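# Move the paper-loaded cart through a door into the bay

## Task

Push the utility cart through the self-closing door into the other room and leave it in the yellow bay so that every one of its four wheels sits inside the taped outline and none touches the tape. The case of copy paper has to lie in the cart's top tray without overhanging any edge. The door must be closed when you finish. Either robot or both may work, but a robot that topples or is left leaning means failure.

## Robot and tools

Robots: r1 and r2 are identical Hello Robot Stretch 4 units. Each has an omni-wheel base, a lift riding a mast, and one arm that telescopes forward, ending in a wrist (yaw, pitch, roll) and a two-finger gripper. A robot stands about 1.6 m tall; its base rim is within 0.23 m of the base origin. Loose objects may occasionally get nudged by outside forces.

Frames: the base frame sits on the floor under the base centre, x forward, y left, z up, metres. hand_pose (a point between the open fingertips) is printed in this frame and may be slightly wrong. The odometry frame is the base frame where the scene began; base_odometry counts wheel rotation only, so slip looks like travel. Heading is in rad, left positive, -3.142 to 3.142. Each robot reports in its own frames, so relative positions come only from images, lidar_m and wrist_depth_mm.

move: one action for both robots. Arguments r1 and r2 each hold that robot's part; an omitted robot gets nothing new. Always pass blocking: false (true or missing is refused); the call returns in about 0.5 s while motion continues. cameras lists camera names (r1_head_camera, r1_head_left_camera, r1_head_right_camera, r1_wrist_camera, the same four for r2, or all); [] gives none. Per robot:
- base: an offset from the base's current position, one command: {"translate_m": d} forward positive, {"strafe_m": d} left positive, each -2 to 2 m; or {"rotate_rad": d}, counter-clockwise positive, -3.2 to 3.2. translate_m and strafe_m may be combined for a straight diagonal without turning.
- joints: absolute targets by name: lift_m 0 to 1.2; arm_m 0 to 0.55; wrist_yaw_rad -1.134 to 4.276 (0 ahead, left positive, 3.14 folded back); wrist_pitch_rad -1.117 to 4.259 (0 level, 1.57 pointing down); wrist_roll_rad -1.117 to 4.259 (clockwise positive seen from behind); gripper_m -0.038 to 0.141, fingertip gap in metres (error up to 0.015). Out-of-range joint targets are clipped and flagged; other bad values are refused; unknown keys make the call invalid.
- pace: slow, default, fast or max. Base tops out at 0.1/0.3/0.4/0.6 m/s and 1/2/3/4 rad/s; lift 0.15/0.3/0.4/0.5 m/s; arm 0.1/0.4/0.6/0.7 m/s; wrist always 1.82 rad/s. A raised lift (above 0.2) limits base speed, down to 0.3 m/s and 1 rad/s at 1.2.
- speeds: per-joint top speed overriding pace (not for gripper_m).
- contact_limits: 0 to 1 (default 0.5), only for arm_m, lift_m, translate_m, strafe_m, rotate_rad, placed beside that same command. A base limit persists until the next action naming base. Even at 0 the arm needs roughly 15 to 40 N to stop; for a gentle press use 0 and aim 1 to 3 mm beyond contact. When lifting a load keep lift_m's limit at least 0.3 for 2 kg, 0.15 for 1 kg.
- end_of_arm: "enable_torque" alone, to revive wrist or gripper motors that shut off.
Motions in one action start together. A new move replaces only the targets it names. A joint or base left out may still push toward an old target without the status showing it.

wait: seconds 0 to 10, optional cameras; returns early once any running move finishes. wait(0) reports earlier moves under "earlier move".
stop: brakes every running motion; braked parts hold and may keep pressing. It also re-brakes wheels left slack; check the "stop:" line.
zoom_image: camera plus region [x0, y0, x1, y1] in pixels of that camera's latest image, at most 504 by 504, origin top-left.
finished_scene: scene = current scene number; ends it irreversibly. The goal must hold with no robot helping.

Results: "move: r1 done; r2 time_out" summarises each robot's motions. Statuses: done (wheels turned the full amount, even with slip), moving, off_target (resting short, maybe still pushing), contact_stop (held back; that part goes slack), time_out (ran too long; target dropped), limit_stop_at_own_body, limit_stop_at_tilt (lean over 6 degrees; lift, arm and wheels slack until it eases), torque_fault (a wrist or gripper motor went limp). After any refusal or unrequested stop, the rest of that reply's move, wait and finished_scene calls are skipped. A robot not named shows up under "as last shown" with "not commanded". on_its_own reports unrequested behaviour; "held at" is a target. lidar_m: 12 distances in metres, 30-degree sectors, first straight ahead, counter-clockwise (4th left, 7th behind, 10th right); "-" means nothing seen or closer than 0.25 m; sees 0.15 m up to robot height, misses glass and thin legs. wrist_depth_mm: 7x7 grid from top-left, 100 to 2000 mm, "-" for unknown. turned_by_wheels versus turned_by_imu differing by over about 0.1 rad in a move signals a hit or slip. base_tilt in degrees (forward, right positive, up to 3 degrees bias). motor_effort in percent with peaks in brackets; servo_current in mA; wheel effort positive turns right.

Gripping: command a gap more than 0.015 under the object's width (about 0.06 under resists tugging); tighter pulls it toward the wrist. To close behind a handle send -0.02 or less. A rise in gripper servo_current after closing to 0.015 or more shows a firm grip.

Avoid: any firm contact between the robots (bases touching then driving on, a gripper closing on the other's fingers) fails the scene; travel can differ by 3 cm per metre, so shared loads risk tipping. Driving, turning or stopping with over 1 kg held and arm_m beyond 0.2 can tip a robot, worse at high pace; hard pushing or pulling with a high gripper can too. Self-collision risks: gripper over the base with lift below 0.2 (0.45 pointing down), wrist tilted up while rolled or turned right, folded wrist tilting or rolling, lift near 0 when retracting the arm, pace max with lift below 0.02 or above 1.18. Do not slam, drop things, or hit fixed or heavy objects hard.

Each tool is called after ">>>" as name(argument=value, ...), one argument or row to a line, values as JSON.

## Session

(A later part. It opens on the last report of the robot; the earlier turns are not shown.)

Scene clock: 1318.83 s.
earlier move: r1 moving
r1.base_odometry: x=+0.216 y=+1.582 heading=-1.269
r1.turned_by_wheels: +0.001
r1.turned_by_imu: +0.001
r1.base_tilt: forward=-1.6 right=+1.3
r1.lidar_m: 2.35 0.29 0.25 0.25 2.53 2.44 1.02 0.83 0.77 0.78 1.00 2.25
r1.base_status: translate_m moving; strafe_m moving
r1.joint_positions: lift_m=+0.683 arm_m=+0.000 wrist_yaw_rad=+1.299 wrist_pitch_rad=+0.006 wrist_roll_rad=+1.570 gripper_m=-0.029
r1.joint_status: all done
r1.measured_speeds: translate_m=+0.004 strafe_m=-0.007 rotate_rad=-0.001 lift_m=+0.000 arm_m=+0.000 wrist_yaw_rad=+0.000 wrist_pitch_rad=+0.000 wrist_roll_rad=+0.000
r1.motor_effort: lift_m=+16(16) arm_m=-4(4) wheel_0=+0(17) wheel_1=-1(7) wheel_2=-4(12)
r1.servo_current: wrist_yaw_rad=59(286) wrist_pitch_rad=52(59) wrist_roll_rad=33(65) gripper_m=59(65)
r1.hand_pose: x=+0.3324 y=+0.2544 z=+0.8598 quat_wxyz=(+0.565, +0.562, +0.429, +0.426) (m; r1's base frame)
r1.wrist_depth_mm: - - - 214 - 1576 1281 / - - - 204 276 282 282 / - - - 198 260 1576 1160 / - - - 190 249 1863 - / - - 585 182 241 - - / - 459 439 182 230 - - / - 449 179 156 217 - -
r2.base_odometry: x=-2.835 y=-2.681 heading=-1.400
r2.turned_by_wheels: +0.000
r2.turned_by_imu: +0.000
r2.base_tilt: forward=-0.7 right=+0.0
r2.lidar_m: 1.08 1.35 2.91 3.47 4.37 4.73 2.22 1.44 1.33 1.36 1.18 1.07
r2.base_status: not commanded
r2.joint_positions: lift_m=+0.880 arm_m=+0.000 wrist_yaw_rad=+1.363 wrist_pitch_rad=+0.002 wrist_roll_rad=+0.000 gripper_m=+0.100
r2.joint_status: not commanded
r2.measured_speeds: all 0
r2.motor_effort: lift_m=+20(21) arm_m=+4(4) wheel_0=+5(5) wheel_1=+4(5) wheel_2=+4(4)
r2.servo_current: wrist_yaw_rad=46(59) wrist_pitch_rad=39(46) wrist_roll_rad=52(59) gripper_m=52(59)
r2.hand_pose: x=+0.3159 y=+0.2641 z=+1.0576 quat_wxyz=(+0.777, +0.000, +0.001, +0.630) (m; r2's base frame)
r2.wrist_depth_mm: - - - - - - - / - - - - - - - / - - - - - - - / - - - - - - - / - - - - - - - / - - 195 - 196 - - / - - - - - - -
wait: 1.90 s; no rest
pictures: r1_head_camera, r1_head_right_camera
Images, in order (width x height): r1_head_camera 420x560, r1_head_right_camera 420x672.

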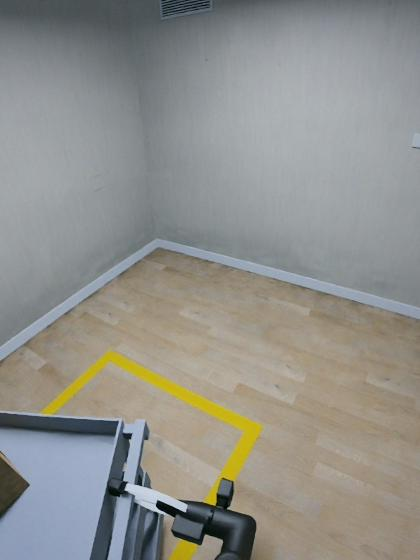

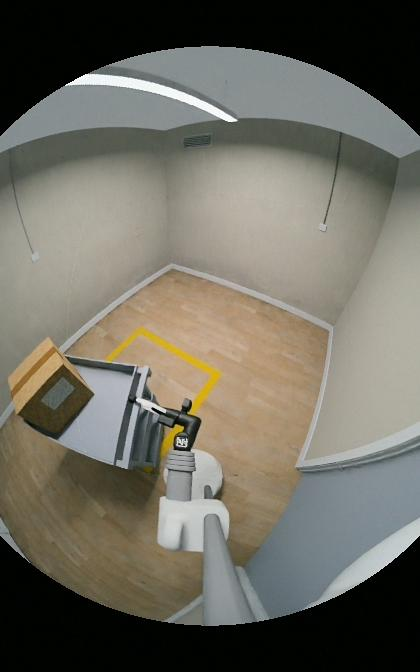

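>>> move(
  blocking=false,
  r1={"base": {"rotate_rad": 0.8}, "joints": {"wrist_yaw_rad": 0.65}, "speeds": {"wrist_yaw_rad": 0.6}, "pace": "slow"},
)

>>> wait(
  seconds=1.5,
  cameras=["r1_head_right_camera", "r1_head_camera"],
)

Scene clock: 1357.10 s.
earlier move: r1 done
move: r1 moving
r1.base_odometry: x=+0.216 y=+1.582 heading=-1.143
r1.turned_by_wheels: +0.126
r1.turned_by_imu: +0.126
r1.base_tilt: forward=-1.6 right=+1.2
r1.lidar_m: 2.45 0.25 0.25 0.39 2.47 2.01 0.92 0.78 0.78 0.80 1.16 2.27
r1.base_status: rotate_rad moving
r1.joint_positions: lift_m=+0.683 arm_m=+0.000 wrist_yaw_rad=+1.059 wrist_pitch_rad=+0.006 wrist_roll_rad=+1.570 gripper_m=-0.029
r1.joint_status: wrist_yaw_rad moving
r1.measured_speeds: translate_m=+0.003 strafe_m=+0.000 rotate_rad=+0.480 lift_m=+0.000 arm_m=+0.000 wrist_yaw_rad=-0.691 wrist_pitch_rad=+0.000 wrist_roll_rad=+0.000
r1.motor_effort: lift_m=+16(16) arm_m=+0(4) wheel_0=-6(7) wheel_1=-4(5) wheel_2=-7(7)
r1.servo_current: wrist_yaw_rad=91(137) wrist_pitch_rad=52(52) wrist_roll_rad=46(59) gripper_m=65(65)
r1.hand_pose: x=+0.3883 y=+0.2087 z=+0.8598 quat_wxyz=(+0.612, +0.609, +0.359, +0.356) (m; r1's base frame)
r1.wrist_depth_mm: - - - 234 - 1661 1229 / - - - 220 287 1537 1098 / - - - 205 286 1430 1060 / - - - 197 259 1708 - / - - - 186 242 - - / - 504 466 183 230 - - / - 430 179 147 213 - -
r2: as last shown
r2.base_tilt: forward=-0.7 right=+0.1
r2.lidar_m: 1.08 1.38 2.96 3.46 4.38 4.73 2.20 1.46 1.31 1.33 1.17 1.07
r2.motor_effort: lift_m=+21(21) arm_m=+4(4) wheel_0=+4(5) wheel_1=+4(4) wheel_2=+4(4)
r2.servo_current: wrist_yaw_rad=46(59) wrist_pitch_rad=39(46) wrist_roll_rad=39(46) gripper_m=52(52)
r2.wrist_depth_mm: - - - - - - - / - - - - - - - / - - - - - - - / - - - - - - - / - - - - - - - / - - 196 - 195 - - / - - - - - - -
pictures: none

Scene clock: 1358.60 s.
earlier move: r1 moving
r1.base_odometry: x=+0.216 y=+1.582 heading=-0.470
r1.turned_by_wheels: +0.674
r1.turned_by_imu: +0.674
r1.base_tilt: forward=-1.6 right=+1.3
r1.lidar_m: 0.46 0.34 0.34 2.41 1.44 0.89 0.77 0.77 0.79 1.43 2.25 2.42
r1.base_status: rotate_rad moving
r1.joint_positions: lift_m=+0.683 arm_m=+0.000 wrist_yaw_rad=+0.648 wrist_pitch_rad=+0.006 wrist_roll_rad=+1.570 gripper_m=-0.029
r1.joint_status: all done
r1.measured_speeds: all 0
r1.motor_effort: lift_m=+16(16) arm_m=-4(4) wheel_0=-4(20) wheel_1=-2(8) wheel_2=+3(14)
r1.servo_current: wrist_yaw_rad=46(137) wrist_pitch_rad=52(59) wrist_roll_rad=52(72) gripper_m=52(65)
r1.hand_pose: x=+0.4536 y=+0.1044 z=+0.8598 quat_wxyz=(+0.671, +0.669, +0.227, +0.223) (m; r1's base frame)
r1.wrist_depth_mm: - - - 174 236 243 244 / - - - 173 236 1430 421 / - - - 234 234 - - / - 549 539 171 234 - - / - 469 462 172 233 - - / - - 204 183 231 - - / - - 183 154 231 - -
r2.base_odometry: x=-2.835 y=-2.681 heading=-1.400
r2.turned_by_wheels: +0.000
r2.turned_by_imu: +0.000
r2.base_tilt: forward=-0.7 right=+0.1
r2.lidar_m: 1.10 1.37 2.91 3.47 4.36 4.72 2.24 1.45 1.32 1.33 1.19 1.07
r2.base_status: not commanded
r2.joint_positions: lift_m=+0.880 arm_m=+0.000 wrist_yaw_rad=+1.363 wrist_pitch_rad=+0.002 wrist_roll_rad=+0.000 gripper_m=+0.100
r2.joint_status: not commanded
r2.measured_speeds: all 0
r2.motor_effort: lift_m=+20(21) arm_m=+4(4) wheel_0=+4(5) wheel_1=+4(5) wheel_2=+4(4)
r2.servo_current: wrist_yaw_rad=46(59) wrist_pitch_rad=39(46) wrist_roll_rad=52(59) gripper_m=52(59)
r2.hand_pose: x=+0.3159 y=+0.2641 z=+1.0576 quat_wxyz=(+0.777, +0.000, +0.001, +0.630) (m; r2's base frame)
r2.wrist_depth_mm: - - - - - - - / - - - - - - - / - - - - - - - / - - - - - - - / - - - - - - - / - - 195 - 196 - - / - - - - - - -
wait: 1.50 s; no rest
pictures: r1_head_camera, r1_head_right_camera
Images, in order (width x height): r1_head_camera 420x560, r1_head_right_camera 420x672.

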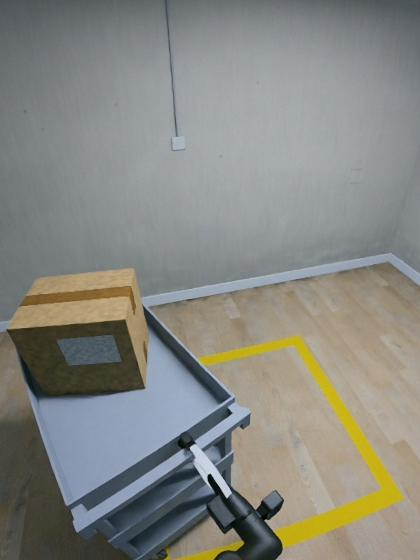

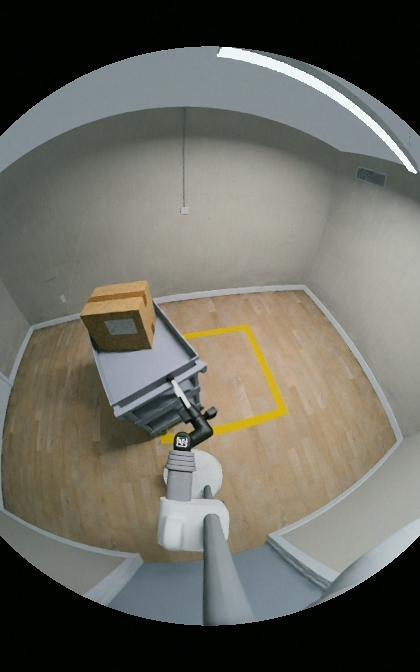

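>>> move(
  blocking=false,
  r1={"base": {"translate_m": 0.45, "strafe_m": -0.48}, "joints": {"wrist_yaw_rad": 1.3}, "speeds": {"wrist_yaw_rad": 0.27}},
)

>>> wait(
  seconds=2.8,
  cameras=["r1_head_right_camera", "r1_head_camera"],
)

>>> move(
  blocking=false,
  r1={"base": {"rotate_rad": 0.9}, "joints": {"wrist_yaw_rad": 0.55}, "speeds": {"wrist_yaw_rad": 0.6}, "pace": "slow"},
)

>>> wait(
  seconds=1.7,
  cameras=["r1_head_right_camera", "r1_head_camera"],
)

Scene clock: 1390.50 s.
earlier move: r1 done
move: r1 moving
r1.base_odometry: x=+0.225 y=+1.551 heading=-0.470
r1.turned_by_wheels: +0.000
r1.turned_by_imu: -0.001
r1.base_tilt: forward=-1.6 right=+1.3
r1.lidar_m: 0.43 0.34 0.34 2.47 1.47 0.92 0.79 0.80 0.82 1.49 2.25 2.42
r1.base_status: translate_m moving; strafe_m moving
r1.joint_positions: lift_m=+0.683 arm_m=+0.000 wrist_yaw_rad=+0.762 wrist_pitch_rad=+0.006 wrist_roll_rad=+1.570 gripper_m=-0.029
r1.joint_status: wrist_yaw_rad moving
r1.measured_speeds: translate_m=+0.086 strafe_m=-0.090 rotate_rad=+0.004 lift_m=+0.000 arm_m=+0.000 wrist_yaw_rad=+0.301 wrist_pitch_rad=+0.000 wrist_roll_rad=+0.000
r1.motor_effort: lift_m=+16(16) arm_m=+0(4) wheel_0=+9(11) wheel_1=-2(7) wheel_2=-10(11)
r1.servo_current: wrist_yaw_rad=52(78) wrist_pitch_rad=52(52) wrist_roll_rad=39(65) gripper_m=59(59)
r1.hand_pose: x=+0.4398 y=+0.1359 z=+0.8598 quat_wxyz=(+0.657, +0.655, +0.265, +0.261) (m; r1's base frame)
r1.wrist_depth_mm: - - - 167 229 236 236 / - - - 167 229 1397 259 / - - 634 228 230 - - / - 521 521 169 230 - - / - 462 462 170 232 - - / - - 208 182 232 - - / - - 179 154 232 - -
r2: as last shown
r2.lidar_m: 1.09 1.42 2.93 3.48 4.38 4.72 2.21 1.45 1.31 1.34 1.16 1.08
r2.motor_effort: lift_m=+21(21) arm_m=+4(4) wheel_0=+4(5) wheel_1=+4(4) wheel_2=+3(4)
r2.servo_current: wrist_yaw_rad=46(46) wrist_pitch_rad=39(46) wrist_roll_rad=46(59) gripper_m=59(59)
r2.wrist_depth_mm: - - - - - - - / - - - - - - - / - - - - - - - / - - - - - - - / - - - - - - - / - - 195 - 195 - - / - - - - - - -
pictures: none

Scene clock: 1393.30 s.
earlier move: r1 moving
r1.base_odometry: x=+0.400 y=+0.951 heading=-0.470
r1.turned_by_wheels: +0.000
r1.turned_by_imu: +0.002
r1.base_tilt: forward=-1.6 right=+1.3
r1.lidar_m: 1.76 0.35 0.25 0.25 2.06 1.26 0.99 1.00 1.18 1.68 1.68 1.95
r1.base_status: translate_m moving; strafe_m moving
r1.joint_positions: lift_m=+0.683 arm_m=+0.000 wrist_yaw_rad=+1.301 wrist_pitch_rad=+0.006 wrist_roll_rad=+1.570 gripper_m=-0.029
r1.joint_status: all done
r1.measured_speeds: translate_m=+0.013 strafe_m=-0.014 rotate_rad=+0.000 lift_m=+0.000 arm_m=+0.000 wrist_yaw_rad=+0.000 wrist_pitch_rad=+0.000 wrist_roll_rad=+0.000
r1.motor_effort: lift_m=+16(16) arm_m=+4(4) wheel_0=+4(18) wheel_1=+1(7) wheel_2=-1(11)
r1.servo_current: wrist_yaw_rad=52(78) wrist_pitch_rad=52(59) wrist_roll_rad=39(65) gripper_m=52(59)
r1.hand_pose: x=+0.3321 y=+0.2546 z=+0.8598 quat_wxyz=(+0.564, +0.561, +0.430, +0.427) (m; r1's base frame)
r1.wrist_depth_mm: - - - 186 - 1618 1182 / - - - 184 246 256 257 / - - - 181 243 1808 - / - - 621 179 238 - - / - 500 477 175 236 - - / - 477 455 183 232 - - / - - 179 150 227 - -
r2.base_odometry: x=-2.835 y=-2.681 heading=-1.400
r2.turned_by_wheels: +0.000
r2.turned_by_imu: +0.000
r2.base_tilt: forward=-0.6 right=+0.0
r2.lidar_m: 1.12 1.40 2.91 3.49 4.36 4.69 2.22 1.46 1.31 1.35 1.20 1.08
r2.base_status: not commanded
r2.joint_positions: lift_m=+0.880 arm_m=+0.000 wrist_yaw_rad=+1.363 wrist_pitch_rad=+0.002 wrist_roll_rad=+0.000 gripper_m=+0.100
r2.joint_status: not commanded
r2.measured_speeds: all 0
r2.motor_effort: lift_m=+21(21) arm_m=+4(4) wheel_0=+5(5) wheel_1=+4(5) wheel_2=+3(4)
r2.servo_current: wrist_yaw_rad=65(65) wrist_pitch_rad=39(46) wrist_roll_rad=46(65) gripper_m=52(59)
r2.hand_pose: x=+0.3159 y=+0.2641 z=+1.0576 quat_wxyz=(+0.777, +0.000, +0.001, +0.630) (m; r2's base frame)
r2.wrist_depth_mm: - - - - - - - / - - - - - - - / - - - - - - - / - - - - - - - / - - - - - - - / - - 196 - 195 - - / - - - - - - -
wait: 2.80 s; no rest
pictures: r1_head_camera, r1_head_right_camera
Images, in order (width x height): r1_head_camera 420x560, r1_head_right_camera 420x672.

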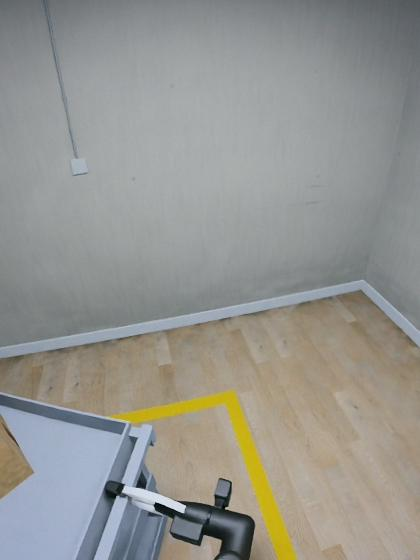

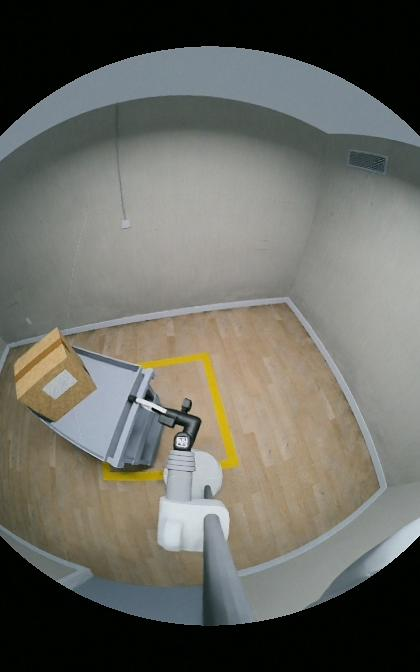

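Scene clock: 1393.80 s.
earlier move: r1 done
move: r1 moving
r1.base_odometry: x=+0.400 y=+0.950 heading=-0.344
r1.turned_by_wheels: +0.125
r1.turned_by_imu: +0.126
r1.base_tilt: forward=-1.6 right=+1.3
r1.lidar_m: 0.52 0.27 0.25 3.02 1.70 1.19 0.99 1.02 1.29 1.68 1.69 1.95
r1.base_status: rotate_rad moving
r1.joint_positions: lift_m=+0.683 arm_m=+0.000 wrist_yaw_rad=+1.057 wrist_pitch_rad=+0.006 wrist_roll_rad=+1.570 gripper_m=-0.029
r1.joint_status: wrist_yaw_rad moving
r1.measured_speeds: translate_m=+0.000 strafe_m=+0.000 rotate_rad=+0.491 lift_m=+0.000 arm_m=+0.000 wrist_yaw_rad=-0.622 wrist_pitch_rad=+0.000 wrist_roll_rad=+0.000
r1.motor_effort: lift_m=+16(16) arm_m=+4(4) wheel_0=-6(7) wheel_1=-3(4) wheel_2=-7(7)
r1.servo_current: wrist_yaw_rad=72(176) wrist_pitch_rad=52(52) wrist_roll_rad=39(65) gripper_m=59(59)
r1.hand_pose: x=+0.3887 y=+0.2082 z=+0.8598 quat_wxyz=(+0.612, +0.609, +0.358, +0.355) (m; r1's base frame)
r1.wrist_depth_mm: - - - 212 - 1464 1205 / - - - 204 274 281 282 / - - - 255 262 1618 1229 / - - - 189 251 1921 - / - - 585 182 240 - - / - 462 439 183 230 - - / - 452 179 150 220 - -
r2: as last shown
r2.base_tilt: forward=-0.7 right=+0.1
r2.lidar_m: 1.08 1.39 2.93 3.47 4.36 4.72 2.21 1.43 1.31 1.35 1.16 1.06
r2.motor_effort: lift_m=+20(21) arm_m=+4(4) wheel_0=+5(5) wheel_1=+4(4) wheel_2=+4(4)
r2.servo_current: wrist_yaw_rad=46(65) wrist_pitch_rad=39(46) wrist_roll_rad=46(59) gripper_m=46(59)
pictures: none

Scene clock: 1395.50 s.
earlier move: r1 moving
r1.base_odometry: x=+0.400 y=+0.950 heading=+0.430
r1.turned_by_wheels: +0.775
r1.turned_by_imu: +0.776
r1.base_tilt: forward=-1.6 right=+1.3
r1.lidar_m: 0.44 0.37 0.44 1.42 1.06 1.00 1.07 1.63 1.70 1.85 1.81 1.77
r1.base_status: done
r1.joint_positions: lift_m=+0.683 arm_m=+0.000 wrist_yaw_rad=+0.552 wrist_pitch_rad=+0.006 wrist_roll_rad=+1.570 gripper_m=-0.029
r1.joint_status: wrist_yaw_rad moving
r1.measured_speeds: translate_m=+0.000 strafe_m=+0.000 rotate_rad=-0.001 lift_m=+0.000 arm_m=+0.000 wrist_yaw_rad=+0.000 wrist_pitch_rad=+0.000 wrist_roll_rad=+0.000
r1.motor_effort: lift_m=+16(16) arm_m=-3(4) wheel_0=+1(20) wheel_1=-2(10) wheel_2=+1(14)
r1.servo_current: wrist_yaw_rad=26(195) wrist_pitch_rad=52(52) wrist_roll_rad=59(72) gripper_m=52(59)
r1.hand_pose: x=+0.4623 y=+0.0768 z=+0.8598 quat_wxyz=(+0.681, +0.679, +0.195, +0.191) (m; r1's base frame)
r1.wrist_depth_mm: - - - - 201 207 209 / - - - 148 206 - - / - 559 512 152 212 - - / - 459 452 158 220 - - / - 539 512 163 227 - - / - - 208 183 232 - - / - - 176 174 242 - -
r2.base_odometry: x=-2.835 y=-2.681 heading=-1.400
r2.turned_by_wheels: +0.000
r2.turned_by_imu: +0.000
r2.base_tilt: forward=-0.7 right=+0.1
r2.lidar_m: 1.11 1.37 2.97 3.43 4.37 4.71 2.23 1.45 1.31 1.35 1.18 1.07
r2.base_status: not commanded
r2.joint_positions: lift_m=+0.880 arm_m=+0.000 wrist_yaw_rad=+1.363 wrist_pitch_rad=+0.002 wrist_roll_rad=+0.000 gripper_m=+0.100
r2.joint_status: not commanded
r2.measured_speeds: all 0
r2.motor_effort: lift_m=+21(21) arm_m=+4(4) wheel_0=+4(5) wheel_1=+4(4) wheel_2=+3(4)
r2.servo_current: wrist_yaw_rad=52(65) wrist_pitch_rad=46(46) wrist_roll_rad=39(59) gripper_m=52(59)
r2.hand_pose: x=+0.3159 y=+0.2641 z=+1.0576 quat_wxyz=(+0.777, +0.000, +0.001, +0.630) (m; r2's base frame)
r2.wrist_depth_mm: - - - - - - - / - - - - - - - / - - - - - - - / - - - - - - - / - - - - - - - / - - 195 - 195 - - / - - - - - - -
wait: 1.70 s; no rest
pictures: r1_head_camera, r1_head_right_camera
Images, in order (width x height): r1_head_camera 420x560, r1_head_right_camera 420x672.

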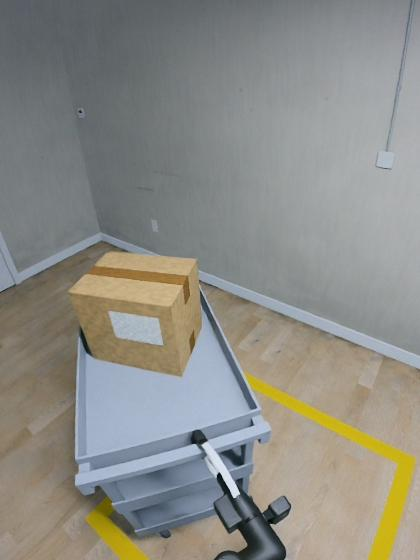

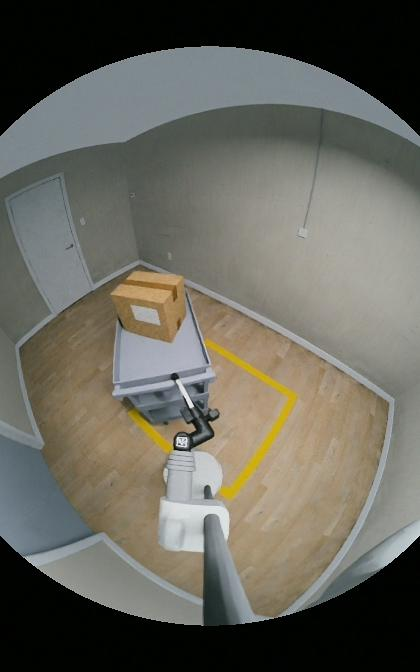

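>>> move(
  blocking=false,
  r1={"base": {"translate_m": 0.208, "strafe_m": -0.67}, "joints": {"wrist_yaw_rad": 1.2}, "speeds": {"wrist_yaw_rad": 0.26}},
)

>>> wait(
  seconds=3.0,
  cameras=["r1_head_right_camera", "r1_head_camera"],
)

Scene clock: 1423.73 s.
earlier move: r1 done
move: r1 moving
r1.base_odometry: x=+0.422 y=+0.926 heading=+0.430
r1.turned_by_wheels: +0.000
r1.turned_by_imu: +0.000
r1.base_tilt: forward=-1.6 right=+1.3
r1.lidar_m: 0.44 0.40 0.44 1.45 1.06 1.01 1.13 1.66 1.67 1.82 1.79 1.73
r1.base_status: translate_m moving; strafe_m moving
r1.joint_positions: lift_m=+0.683 arm_m=+0.000 wrist_yaw_rad=+0.660 wrist_pitch_rad=+0.006 wrist_roll_rad=+1.570 gripper_m=-0.029
r1.joint_status: wrist_yaw_rad moving
r1.measured_speeds: translate_m=+0.039 strafe_m=-0.119 rotate_rad=+0.001 lift_m=+0.000 arm_m=+0.000 wrist_yaw_rad=+0.260 wrist_pitch_rad=+0.000 wrist_roll_rad=+0.000
r1.motor_effort: lift_m=+16(16) arm_m=-1(1) wheel_0=+11(11) wheel_1=-5(9) wheel_2=-4(7)
r1.servo_current: wrist_yaw_rad=52(78) wrist_pitch_rad=46(52) wrist_roll_rad=39(59) gripper_m=52(59)
r1.hand_pose: x=+0.4523 y=+0.1078 z=+0.8598 quat_wxyz=(+0.670, +0.668, +0.231, +0.227) (m; r1's base frame)
r1.wrist_depth_mm: - - - 133 189 195 - / - - 549 191 196 - - / - 484 469 146 204 - - / - 466 462 152 214 - - / - - 549 159 225 - - / - - 206 182 232 1921 - / - - 176 175 246 127 -
r2: as last shown
r2.base_tilt: forward=-0.7 right=+0.0
r2.lidar_m: 1.10 1.39 2.95 3.49 4.35 4.71 2.24 1.47 1.31 1.33 1.20 1.07
r2.motor_effort: lift_m=+21(21) arm_m=+4(4) wheel_0=+5(5) wheel_1=+4(4) wheel_2=+4(4)
r2.servo_current: wrist_yaw_rad=52(59) wrist_pitch_rad=39(46) wrist_roll_rad=39(59) gripper_m=52(52)
r2.wrist_depth_mm: - - - - - - - / - - - - - - - / - - - - - - - / - - - - - - - / - - - - - - - / - - 195 - 196 - - / - - - - - - -
pictures: none

Scene clock: 1426.73 s.
earlier move: r1 moving
r1.base_odometry: x=+0.869 y=+0.428 heading=+0.430
r1.turned_by_wheels: +0.000
r1.turned_by_imu: -0.001
r1.base_tilt: forward=-1.6 right=+1.3
r1.lidar_m: 1.28 0.33 0.29 0.29 1.56 1.55 1.70 1.27 1.29 1.38 1.24 1.20
r1.base_status: translate_m moving; strafe_m moving
r1.joint_positions: lift_m=+0.683 arm_m=+0.000 wrist_yaw_rad=+1.200 wrist_pitch_rad=+0.006 wrist_roll_rad=+1.570 gripper_m=-0.029
r1.joint_status: all done
r1.measured_speeds: translate_m=+0.002 strafe_m=-0.006 rotate_rad=-0.001 lift_m=+0.000 arm_m=+0.000 wrist_yaw_rad=+0.000 wrist_pitch_rad=+0.000 wrist_roll_rad=+0.000
r1.motor_effort: lift_m=+16(16) arm_m=+1(1) wheel_0=+3(15) wheel_1=+0(9) wheel_2=-3(7)
r1.servo_current: wrist_yaw_rad=39(98) wrist_pitch_rad=46(65) wrist_roll_rad=46(65) gripper_m=52(65)
r1.hand_pose: x=+0.3568 y=+0.2372 z=+0.8598 quat_wxyz=(+0.585, +0.582, +0.401, +0.398) (m; r1's base frame)
r1.wrist_depth_mm: - - - - - 1366 1098 / - - - 169 230 264 238 / - - - 229 231 1576 - / - - 530 169 231 - - / - 469 462 171 231 - - / - - 480 183 233 - - / - - 180 156 233 - -
r2.base_odometry: x=-2.835 y=-2.681 heading=-1.400
r2.turned_by_wheels: +0.000
r2.turned_by_imu: +0.000
r2.base_tilt: forward=-0.7 right=+0.1
r2.lidar_m: 1.10 1.38 2.92 3.49 4.38 4.73 2.25 1.44 1.32 1.32 1.18 1.06
r2.base_status: not commanded
r2.joint_positions: lift_m=+0.880 arm_m=+0.000 wrist_yaw_rad=+1.363 wrist_pitch_rad=+0.002 wrist_roll_rad=+0.000 gripper_m=+0.100
r2.joint_status: not commanded
r2.measured_speeds: all 0
r2.motor_effort: lift_m=+21(21) arm_m=+4(4) wheel_0=+4(5) wheel_1=+4(5) wheel_2=+4(4)
r2.servo_current: wrist_yaw_rad=52(59) wrist_pitch_rad=39(46) wrist_roll_rad=33(59) gripper_m=59(59)
r2.hand_pose: x=+0.3159 y=+0.2641 z=+1.0576 quat_wxyz=(+0.777, +0.000, +0.001, +0.630) (m; r2's base frame)
r2.wrist_depth_mm: - - - - - - - / - - - - - - - / - - - - - - - / - - - - - - - / - - - - - - - / - - 195 - 195 - - / - - - - - - -
wait: 3.00 s; no rest
pictures: r1_head_camera, r1_head_right_camera
Images, in order (width x height): r1_head_camera 420x560, r1_head_right_camera 420x672.

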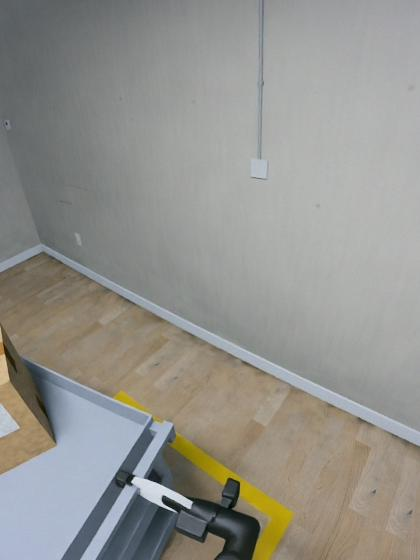

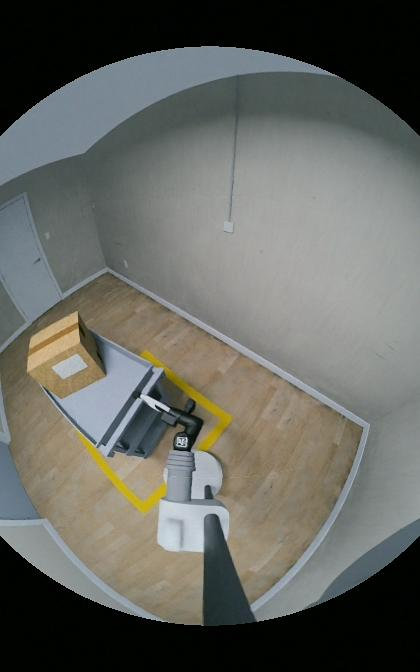

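>>> move(
  blocking=false,
  r1={"base": {"translate_m": -0.035, "strafe_m": -0.09}},
)

>>> wait(
  seconds=1.2,
  cameras=["r1_head_right_camera", "r1_head_camera", "r1_head_left_camera"],
)

>>> zoom_image(
  camera="r1_head_right_camera",
  region=[10, 290, 260, 540],
)

Scene clock: 1447.30 s.
earlier move: r1 done
move: r1 moving
r1.base_odometry: x=+0.871 y=+0.397 heading=+0.431
r1.turned_by_wheels: +0.000
r1.turned_by_imu: +0.000
r1.base_tilt: forward=-1.6 right=+1.2
r1.lidar_m: 1.32 0.32 0.27 0.28 1.60 1.56 1.63 1.25 1.24 1.34 1.20 1.20
r1.base_status: translate_m moving; strafe_m moving
r1.joint_positions: lift_m=+0.683 arm_m=+0.000 wrist_yaw_rad=+1.201 wrist_pitch_rad=+0.006 wrist_roll_rad=+1.570 gripper_m=-0.029
r1.joint_status: not commanded
r1.measured_speeds: translate_m=-0.043 strafe_m=-0.115 rotate_rad=-0.004 lift_m=+0.000 arm_m=+0.000 wrist_yaw_rad=+0.000 wrist_pitch_rad=+0.000 wrist_roll_rad=+0.000
r1.motor_effort: lift_m=+16(16) arm_m=+3(3) wheel_0=+9(13) wheel_1=-10(12) wheel_2=+6(11)
r1.servo_current: wrist_yaw_rad=46(65) wrist_pitch_rad=39(52) wrist_roll_rad=33(59) gripper_m=52(59)
r1.hand_pose: x=+0.3566 y=+0.2373 z=+0.8598 quat_wxyz=(+0.585, +0.582, +0.401, +0.398) (m; r1's base frame)
r1.wrist_depth_mm: - - - - 232 1397 1098 / - - - - 231 264 266 / - - - 171 232 1756 - / - - 539 172 232 - - / - 469 462 171 233 - - / - 530 207 182 233 - - / - - 183 155 232 - -
r2: as last shown
r2.lidar_m: 1.10 1.40 2.93 3.47 4.37 4.72 2.22 1.43 1.32 1.34 1.18 1.07
r2.motor_effort: lift_m=+20(21) arm_m=+4(4) wheel_0=+5(5) wheel_1=+4(4) wheel_2=+4(4)
r2.servo_current: wrist_yaw_rad=59(65) wrist_pitch_rad=46(46) wrist_roll_rad=52(52) gripper_m=52(52)
pictures: none

Scene clock: 1448.33 s.
earlier move: r1 done
r1.base_odometry: x=+0.875 y=+0.332 heading=+0.431
r1.turned_by_wheels: +0.000
r1.turned_by_imu: -0.001
r1.base_tilt: forward=-1.6 right=+1.2
r1.lidar_m: 0.50 0.31 0.27 0.29 1.63 1.56 1.54 1.19 1.18 1.27 1.21 1.18
r1.base_status: done
r1.joint_positions: lift_m=+0.683 arm_m=+0.000 wrist_yaw_rad=+1.201 wrist_pitch_rad=+0.006 wrist_roll_rad=+1.570 gripper_m=-0.029
r1.joint_status: not commanded
r1.measured_speeds: all 0
r1.motor_effort: lift_m=+16(16) arm_m=+1(3) wheel_0=+1(13) wheel_1=+0(12) wheel_2=+0(11)
r1.servo_current: wrist_yaw_rad=46(65) wrist_pitch_rad=46(52) wrist_roll_rad=52(59) gripper_m=52(59)
r1.hand_pose: x=+0.3566 y=+0.2373 z=+0.8598 quat_wxyz=(+0.585, +0.582, +0.401, +0.398) (m; r1's base frame)
r1.wrist_depth_mm: - - - - 241 1576 1205 / - - - - 240 251 252 / - - - 236 237 1756 - / - - 585 174 236 - - / - 477 455 173 233 - - / - 496 466 183 232 - - / - - 179 155 229 - -
r2.base_odometry: x=-2.835 y=-2.681 heading=-1.400
r2.turned_by_wheels: +0.000
r2.turned_by_imu: +0.000
r2.base_tilt: forward=-0.7 right=+0.0
r2.lidar_m: 1.08 1.40 2.95 3.48 4.35 4.73 2.20 1.46 1.32 1.37 1.19 1.08
r2.base_status: not commanded
r2.joint_positions: lift_m=+0.880 arm_m=+0.000 wrist_yaw_rad=+1.363 wrist_pitch_rad=+0.002 wrist_roll_rad=+0.000 gripper_m=+0.100
r2.joint_status: not commanded
r2.measured_speeds: all 0
r2.motor_effort: lift_m=+21(21) arm_m=+4(4) wheel_0=+4(5) wheel_1=+4(5) wheel_2=+4(4)
r2.servo_current: wrist_yaw_rad=52(65) wrist_pitch_rad=46(52) wrist_roll_rad=39(59) gripper_m=52(59)
r2.hand_pose: x=+0.3159 y=+0.2641 z=+1.0576 quat_wxyz=(+0.777, +0.000, +0.001, +0.630) (m; r2's base frame)
r2.wrist_depth_mm: - - - - - - - / - - - - - - - / - - - - - - - / - - - - - - - / - - - - - - - / - - 195 - 195 - - / - - - - - - -
wait: 1.03 of 1.2 s (r1 has come to rest)
pictures: r1_head_camera, r1_head_left_camera, r1_head_right_camera
Images, in order (width x height): r1_head_camera 420x560, r1_head_left_camera 420x672, r1_head_right_camera 420x672.

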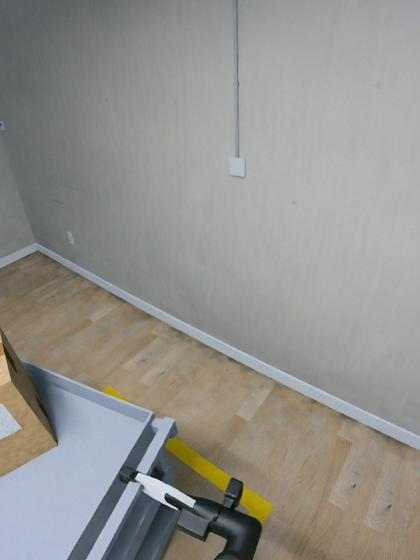

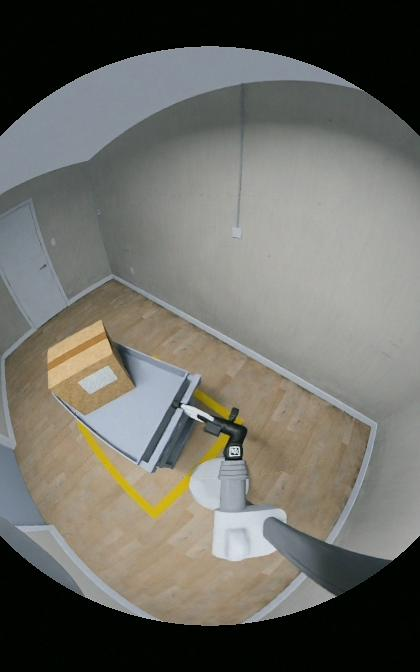

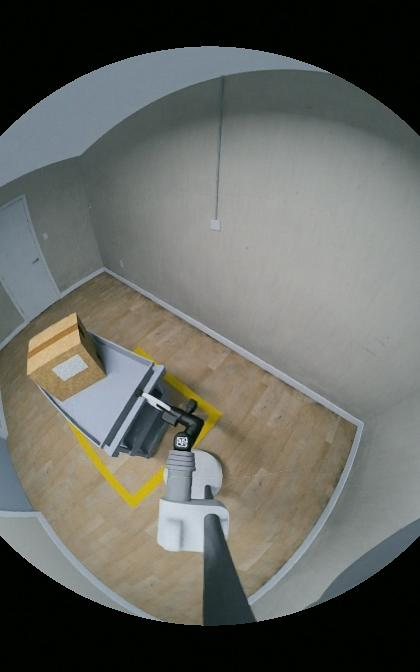

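Scaled by 2.016 from the camera's 420x672 image, which has a finer 600x960 frame.

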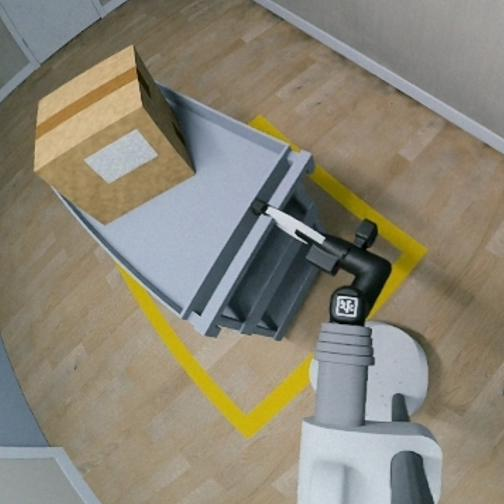

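>>> move(
  blocking=false,
  r1={"joints": {"gripper_m": 0.1}},
)

>>> wait(
  seconds=1.2,
)

>>> move(
  blocking=false,
  r1={"base": {"translate_m": -0.13, "strafe_m": -0.34}},
)

>>> wait(
  seconds=1.8,
)

>>> move(
  blocking=false,
  r1={"base": {"rotate_rad": 1.1}, "pace": "fast"},
)

>>> wait(
  seconds=1.3,
  cameras=["r1_head_right_camera", "r1_head_camera", "r1_head_left_camera", "r2_head_left_camera"],
)

>>> zoom_image(
  camera="r1_head_camera",
  region=[0, 200, 420, 560],
)

Scene clock: 1457.57 s.
move: r1 moving
r1.base_odometry: x=+0.875 y=+0.332 heading=+0.431
r1.turned_by_wheels: +0.000
r1.turned_by_imu: +0.000
r1.base_tilt: forward=-1.6 right=+1.3
r1.lidar_m: 1.28 0.32 0.26 0.29 1.63 1.58 1.56 1.20 1.18 1.28 1.21 1.18
r1.base_status: not commanded
r1.joint_positions: lift_m=+0.683 arm_m=+0.000 wrist_yaw_rad=+1.201 wrist_pitch_rad=+0.006 wrist_roll_rad=+1.570 gripper_m=-0.004
r1.joint_status: gripper_m moving
r1.measured_speeds: all 0
r1.motor_effort: lift_m=+16(16) arm_m=-3(4) wheel_0=+1(1) wheel_1=+0(1) wheel_2=+0(1)
r1.servo_current: wrist_yaw_rad=39(65) wrist_pitch_rad=46(52) wrist_roll_rad=46(59) gripper_m=72(72)
r1.hand_pose: x=+0.3566 y=+0.2373 z=+0.8598 quat_wxyz=(+0.585, +0.582, +0.401, +0.398) (m; r1's base frame)
r1.wrist_depth_mm: - - - - 244 1576 1205 / - - - - 243 250 252 / - - - 238 242 1708 - / - - 591 178 239 - - / - 484 459 176 236 - - / - 500 473 185 235 - - / - - 181 173 232 - -
r2: as last shown
r2.base_tilt: forward=-0.7 right=+0.1
r2.lidar_m: 1.08 1.40 2.91 3.46 4.36 4.72 2.24 1.46 1.31 1.32 1.17 1.08
r2.motor_effort: lift_m=+21(21) arm_m=+4(4) wheel_0=+4(5) wheel_1=+4(4) wheel_2=+3(4)
r2.servo_current: wrist_yaw_rad=46(59) wrist_pitch_rad=39(46) wrist_roll_rad=59(59) gripper_m=52(52)
pictures: none

Scene clock: 1458.77 s.
earlier move: r1 moving
r1.base_odometry: x=+0.875 y=+0.332 heading=+0.431
r1.turned_by_wheels: +0.000
r1.turned_by_imu: +0.000
r1.base_tilt: forward=-1.6 right=+1.3
r1.lidar_m: 1.26 0.31 0.26 0.28 1.62 1.58 1.54 1.21 1.17 1.29 1.21 1.17
r1.base_status: not commanded
r1.joint_positions: lift_m=+0.683 arm_m=+0.000 wrist_yaw_rad=+1.201 wrist_pitch_rad=+0.006 wrist_roll_rad=+1.570 gripper_m=+0.100
r1.joint_status: gripper_m moving
r1.measured_speeds: all 0
r1.motor_effort: lift_m=+16(16) arm_m=-3(4) wheel_0=+1(2) wheel_1=+0(1) wheel_2=+0(1)
r1.servo_current: wrist_yaw_rad=59(65) wrist_pitch_rad=52(59) wrist_roll_rad=39(65) gripper_m=39(98)
r1.hand_pose: x=+0.3566 y=+0.2373 z=+0.8598 quat_wxyz=(+0.585, +0.582, +0.401, +0.398) (m; r1's base frame)
r1.wrist_depth_mm: - - - - 247 1618 1138 / - - - - 246 255 256 / - - - 243 243 1756 - / - - 591 239 240 - - / - 484 466 179 239 - - / - 504 477 186 237 - - / - - 170 155 165 - -
r2.base_odometry: x=-2.835 y=-2.681 heading=-1.400
r2.turned_by_wheels: +0.000
r2.turned_by_imu: +0.000
r2.base_tilt: forward=-0.7 right=+0.1
r2.lidar_m: 1.09 1.38 2.93 3.47 4.35 4.73 2.20 1.41 1.33 1.34 1.17 1.07
r2.base_status: not commanded
r2.joint_positions: lift_m=+0.880 arm_m=+0.000 wrist_yaw_rad=+1.363 wrist_pitch_rad=+0.002 wrist_roll_rad=+0.000 gripper_m=+0.100
r2.joint_status: not commanded
r2.measured_speeds: all 0
r2.motor_effort: lift_m=+21(21) arm_m=+4(4) wheel_0=+4(5) wheel_1=+4(4) wheel_2=+4(4)
r2.servo_current: wrist_yaw_rad=39(59) wrist_pitch_rad=39(46) wrist_roll_rad=52(59) gripper_m=46(52)
r2.hand_pose: x=+0.3159 y=+0.2641 z=+1.0576 quat_wxyz=(+0.777, +0.000, +0.001, +0.630) (m; r2's base frame)
r2.wrist_depth_mm: - - - - - - - / - - - - - - - / - - - - - - - / - - - - - - - / - - - - - - - / - - 195 - 195 - - / - - - - - - -
wait: 1.20 s; no rest
pictures: none

Scene clock: 1459.27 s.
earlier move: r1 done
move: r1 moving
r1.base_odometry: x=+0.877 y=+0.300 heading=+0.431
r1.turned_by_wheels: +0.000
r1.turned_by_imu: +0.000
r1.base_tilt: forward=-1.6 right=+1.2
r1.lidar_m: 1.29 0.34 0.30 0.32 1.61 1.58 1.54 1.17 1.16 1.25 1.19 1.15
r1.base_status: translate_m moving; strafe_m moving
r1.joint_positions: lift_m=+0.683 arm_m=+0.000 wrist_yaw_rad=+1.201 wrist_pitch_rad=+0.003 wrist_roll_rad=+1.570 gripper_m=+0.100
r1.joint_status: all done
r1.measured_speeds: translate_m=-0.044 strafe_m=-0.114 rotate_rad=+0.004 lift_m=+0.000 arm_m=+0.000 wrist_yaw_rad=+0.000 wrist_pitch_rad=+0.000 wrist_roll_rad=+0.000
r1.motor_effort: lift_m=+16(16) arm_m=-3(4) wheel_0=+7(8) wheel_1=-8(9) wheel_2=+5(5)
r1.servo_current: wrist_yaw_rad=52(52) wrist_pitch_rad=39(52) wrist_roll_rad=52(65) gripper_m=39(52)
r1.hand_pose: x=+0.3566 y=+0.2373 z=+0.8606 quat_wxyz=(+0.584, +0.583, +0.400, +0.399) (m; r1's base frame)
r1.wrist_depth_mm: - - - 206 273 1576 1138 / - - - - 266 283 286 / - - - 264 265 1756 - / - - 580 264 264 - - / - - 488 262 263 - - / - - 216 202 197 - - / - - 591 144 259 842 -
r2: as last shown
r2.base_tilt: forward=-0.7 right=+0.0
r2.lidar_m: 1.12 1.41 2.96 3.48 4.36 4.72 2.22 1.44 1.32 1.34 1.19 1.07
r2.motor_effort: lift_m=+20(21) arm_m=+4(4) wheel_0=+4(5) wheel_1=+4(4) wheel_2=+4(4)
r2.servo_current: wrist_yaw_rad=46(52) wrist_pitch_rad=33(46) wrist_roll_rad=52(59) gripper_m=46(52)
pictures: none

Scene clock: 1461.07 s.
earlier move: r1 moving
r1.base_odometry: x=+0.898 y=-0.030 heading=+0.431
r1.turned_by_wheels: +0.000
r1.turned_by_imu: -0.002
r1.base_tilt: forward=-1.6 right=+1.3
r1.lidar_m: 1.16 0.72 0.62 2.31 1.69 1.66 1.11 0.84 0.81 0.90 1.11 1.09
r1.base_status: translate_m moving; strafe_m moving
r1.joint_positions: lift_m=+0.683 arm_m=+0.000 wrist_yaw_rad=+1.201 wrist_pitch_rad=+0.003 wrist_roll_rad=+1.570 gripper_m=+0.100
r1.joint_status: all done
r1.measured_speeds: translate_m=-0.011 strafe_m=-0.027 rotate_rad=+0.000 lift_m=+0.000 arm_m=+0.000 wrist_yaw_rad=+0.000 wrist_pitch_rad=+0.000 wrist_roll_rad=+0.000
r1.motor_effort: lift_m=+16(16) arm_m=-1(4) wheel_0=+4(9) wheel_1=-1(11) wheel_2=+1(6)
r1.servo_current: wrist_yaw_rad=52(72) wrist_pitch_rad=46(52) wrist_roll_rad=46(65) gripper_m=46(52)
r1.hand_pose: x=+0.3566 y=+0.2373 z=+0.8606 quat_wxyz=(+0.584, +0.583, +0.400, +0.399) (m; r1's base frame)
r1.wrist_depth_mm: - - - - - 1708 1281 / - - - - - 1756 1229 / - - - - - 1618 1078 / - - 1008 591 - - 603 / - - 854 591 - - 597 / - - 216 591 193 - 597 / - - - 144 - 597 591
r2.base_odometry: x=-2.835 y=-2.681 heading=-1.400
r2.turned_by_wheels: +0.000
r2.turned_by_imu: +0.000
r2.base_tilt: forward=-0.7 right=+0.0
r2.lidar_m: 1.10 1.40 2.91 3.45 4.34 4.72 2.19 1.45 1.32 1.33 1.18 1.09
r2.base_status: not commanded
r2.joint_positions: lift_m=+0.880 arm_m=+0.000 wrist_yaw_rad=+1.363 wrist_pitch_rad=+0.002 wrist_roll_rad=+0.000 gripper_m=+0.100
r2.joint_status: not commanded
r2.measured_speeds: all 0
r2.motor_effort: lift_m=+21(21) arm_m=+4(4) wheel_0=+4(5) wheel_1=+4(5) wheel_2=+4(4)
r2.servo_current: wrist_yaw_rad=52(65) wrist_pitch_rad=33(46) wrist_roll_rad=46(59) gripper_m=46(59)
r2.hand_pose: x=+0.3159 y=+0.2641 z=+1.0576 quat_wxyz=(+0.777, +0.000, +0.001, +0.630) (m; r2's base frame)
r2.wrist_depth_mm: - - - - - - - / - - - - - - - / - - - - - - - / - - - - - - - / - - - - - - - / - - 195 - 195 - - / - - - - - - -
wait: 1.80 s; no rest
pictures: none

Scene clock: 1461.57 s.
earlier move: r1 done
move: r1 moving
r1.base_odometry: x=+0.898 y=-0.031 heading=+0.752
r1.turned_by_wheels: +0.321
r1.turned_by_imu: +0.322
r1.base_tilt: forward=-1.6 right=+1.2
r1.lidar_m: 1.43 0.62 0.63 1.82 1.66 1.36 0.90 0.81 0.86 1.08 1.09 1.11
r1.base_status: rotate_rad moving
r1.joint_positions: lift_m=+0.683 arm_m=+0.000 wrist_yaw_rad=+1.201 wrist_pitch_rad=+0.003 wrist_roll_rad=+1.570 gripper_m=+0.100
r1.joint_status: not commanded
r1.measured_speeds: translate_m=-0.001 strafe_m=-0.001 rotate_rad=+1.241 lift_m=+0.000 arm_m=+0.000 wrist_yaw_rad=+0.000 wrist_pitch_rad=+0.000 wrist_roll_rad=+0.000
r1.motor_effort: lift_m=+16(16) arm_m=-1(1) wheel_0=-8(10) wheel_1=-8(9) wheel_2=-8(8)
r1.servo_current: wrist_yaw_rad=39(59) wrist_pitch_rad=46(46) wrist_roll_rad=46(72) gripper_m=39(52)
r1.hand_pose: x=+0.3566 y=+0.2373 z=+0.8606 quat_wxyz=(+0.584, +0.583, +0.400, +0.399) (m; r1's base frame)
r1.wrist_depth_mm: - - - 484 - - 488 / - - 759 723 - - 504 / - - 778 512 - - 521 / - - 891 535 - - 544 / - - - - - 820 564 / - - 215 - 193 1618 1255 / - - - 144 - 1863 1255
r2: as last shown
r2.base_tilt: forward=-0.7 right=+0.1
r2.lidar_m: 1.09 1.39 2.92 3.46 4.37 4.72 2.22 1.44 1.30 1.33 1.19 1.06
r2.motor_effort: lift_m=+20(21) arm_m=+4(4) wheel_0=+4(5) wheel_1=+4(5) wheel_2=+3(4)
r2.servo_current: wrist_yaw_rad=59(59) wrist_pitch_rad=39(52) wrist_roll_rad=52(59) gripper_m=52(52)
pictures: none

Scene clock: 1462.67 s.
earlier move: r1 done
r1.base_odometry: x=+0.898 y=-0.031 heading=+1.531
r1.turned_by_wheels: +0.778
r1.turned_by_imu: +0.783
r1.base_tilt: forward=-1.6 right=+1.3
r1.lidar_m: 0.61 2.21 1.68 1.68 1.06 0.82 0.82 0.90 1.11 1.08 1.22 0.70
r1.base_status: done
r1.joint_positions: lift_m=+0.683 arm_m=+0.000 wrist_yaw_rad=+1.201 wrist_pitch_rad=+0.003 wrist_roll_rad=+1.570 gripper_m=+0.100
r1.joint_status: not commanded
r1.measured_speeds: all 0
r1.motor_effort: lift_m=+16(16) arm_m=-3(3) wheel_0=-3(10) wheel_1=-2(9) wheel_2=+0(9)
r1.servo_current: wrist_yaw_rad=39(65) wrist_pitch_rad=46(52) wrist_roll_rad=46(72) gripper_m=46(52)
r1.hand_pose: x=+0.3566 y=+0.2373 z=+0.8606 quat_wxyz=(+0.584, +0.583, +0.400, +0.399) (m; r1's base frame)
r1.wrist_depth_mm: 1808 - - - - 1661 1205 / 1756 - - - - 1708 1229 / 1708 - - - - 1661 1205 / - - - - - 1661 1255 / - - - - - 1618 1255 / - 190 195 - 189 1618 1255 / - 144 - 141 - 1464 1281
r2.base_odometry: x=-2.835 y=-2.681 heading=-1.400
r2.turned_by_wheels: +0.000
r2.turned_by_imu: +0.000
r2.base_tilt: forward=-0.7 right=+0.1
r2.lidar_m: 1.10 1.40 2.95 3.48 4.34 4.72 2.20 1.46 1.31 1.35 1.16 1.07
r2.base_status: not commanded
r2.joint_positions: lift_m=+0.880 arm_m=+0.000 wrist_yaw_rad=+1.363 wrist_pitch_rad=+0.002 wrist_roll_rad=+0.000 gripper_m=+0.100
r2.joint_status: not commanded
r2.measured_speeds: all 0
r2.motor_effort: lift_m=+21(21) arm_m=+4(4) wheel_0=+4(5) wheel_1=+4(5) wheel_2=+4(4)
r2.servo_current: wrist_yaw_rad=46(59) wrist_pitch_rad=39(52) wrist_roll_rad=59(59) gripper_m=59(59)
r2.hand_pose: x=+0.3159 y=+0.2641 z=+1.0576 quat_wxyz=(+0.777, +0.000, +0.001, +0.630) (m; r2's base frame)
r2.wrist_depth_mm: - - - - - - - / - - - - - - - / - - - - - - - / - - - - - - - / - - - - - - - / - - 196 - 195 - - / - - - - - - -
wait: 1.10 of 1.3 s (r1 has come to rest)
pictures: r1_head_camera, r1_head_left_camera, r1_head_right_camera, r2_head_left_camera
Images, in order (width x height): r1_head_camera 420x560, r1_head_left_camera 420x672, r1_head_right_camera 420x672, r2_head_left_camera 420x672.

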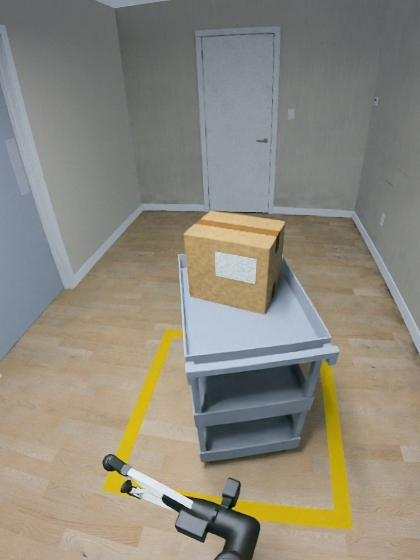

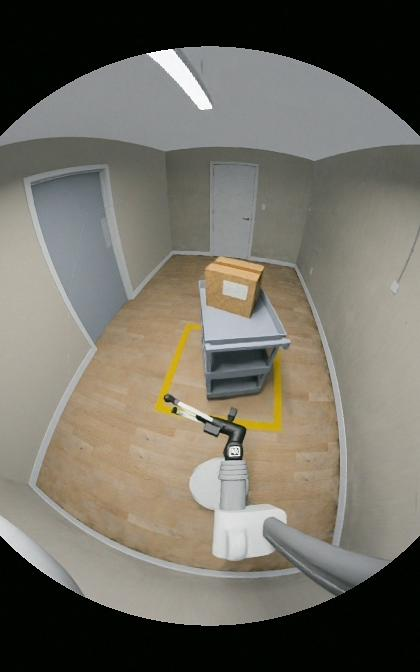

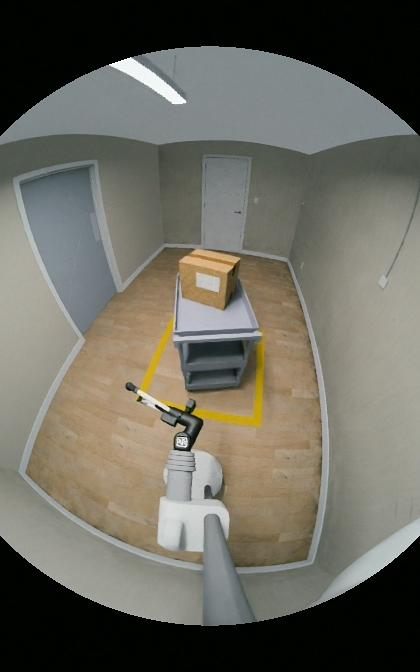

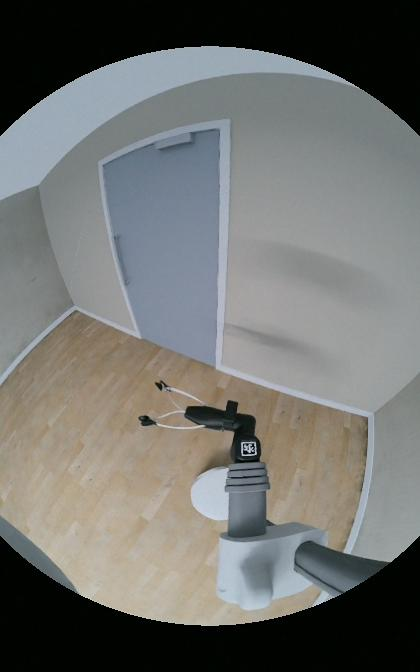

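Scaled by 1.200 from the camera's 420x560 image, which has a finer 600x800 frame.

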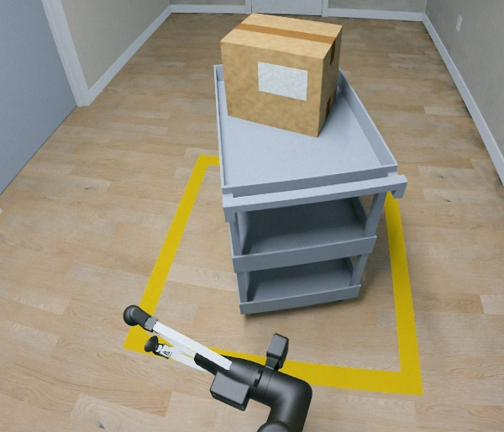

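>>> zoom_image(
  camera="r1_head_camera",
  region=[150, 400, 370, 540],
)

>>> zoom_image(
  camera="r1_head_right_camera",
  region=[120, 240, 290, 440],
)

Scaled by 2.291 from the camera's 420x560 image, which has a finer 600x800 frame.

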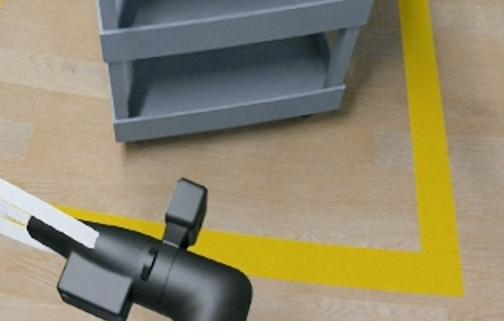

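Scaled by 2.520 from the camera's 420x672 image, which has a finer 600x960 frame.

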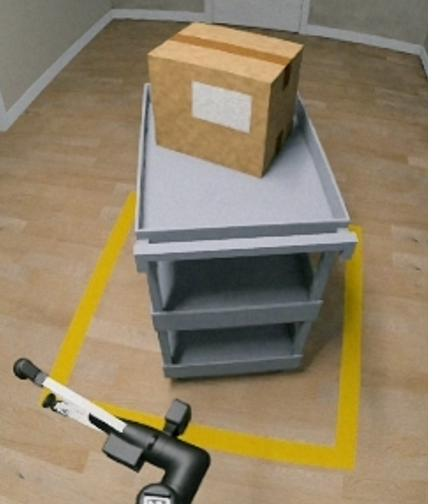

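>>> finished_scene(
  scene=1,
)

The scene is finished: the task was done.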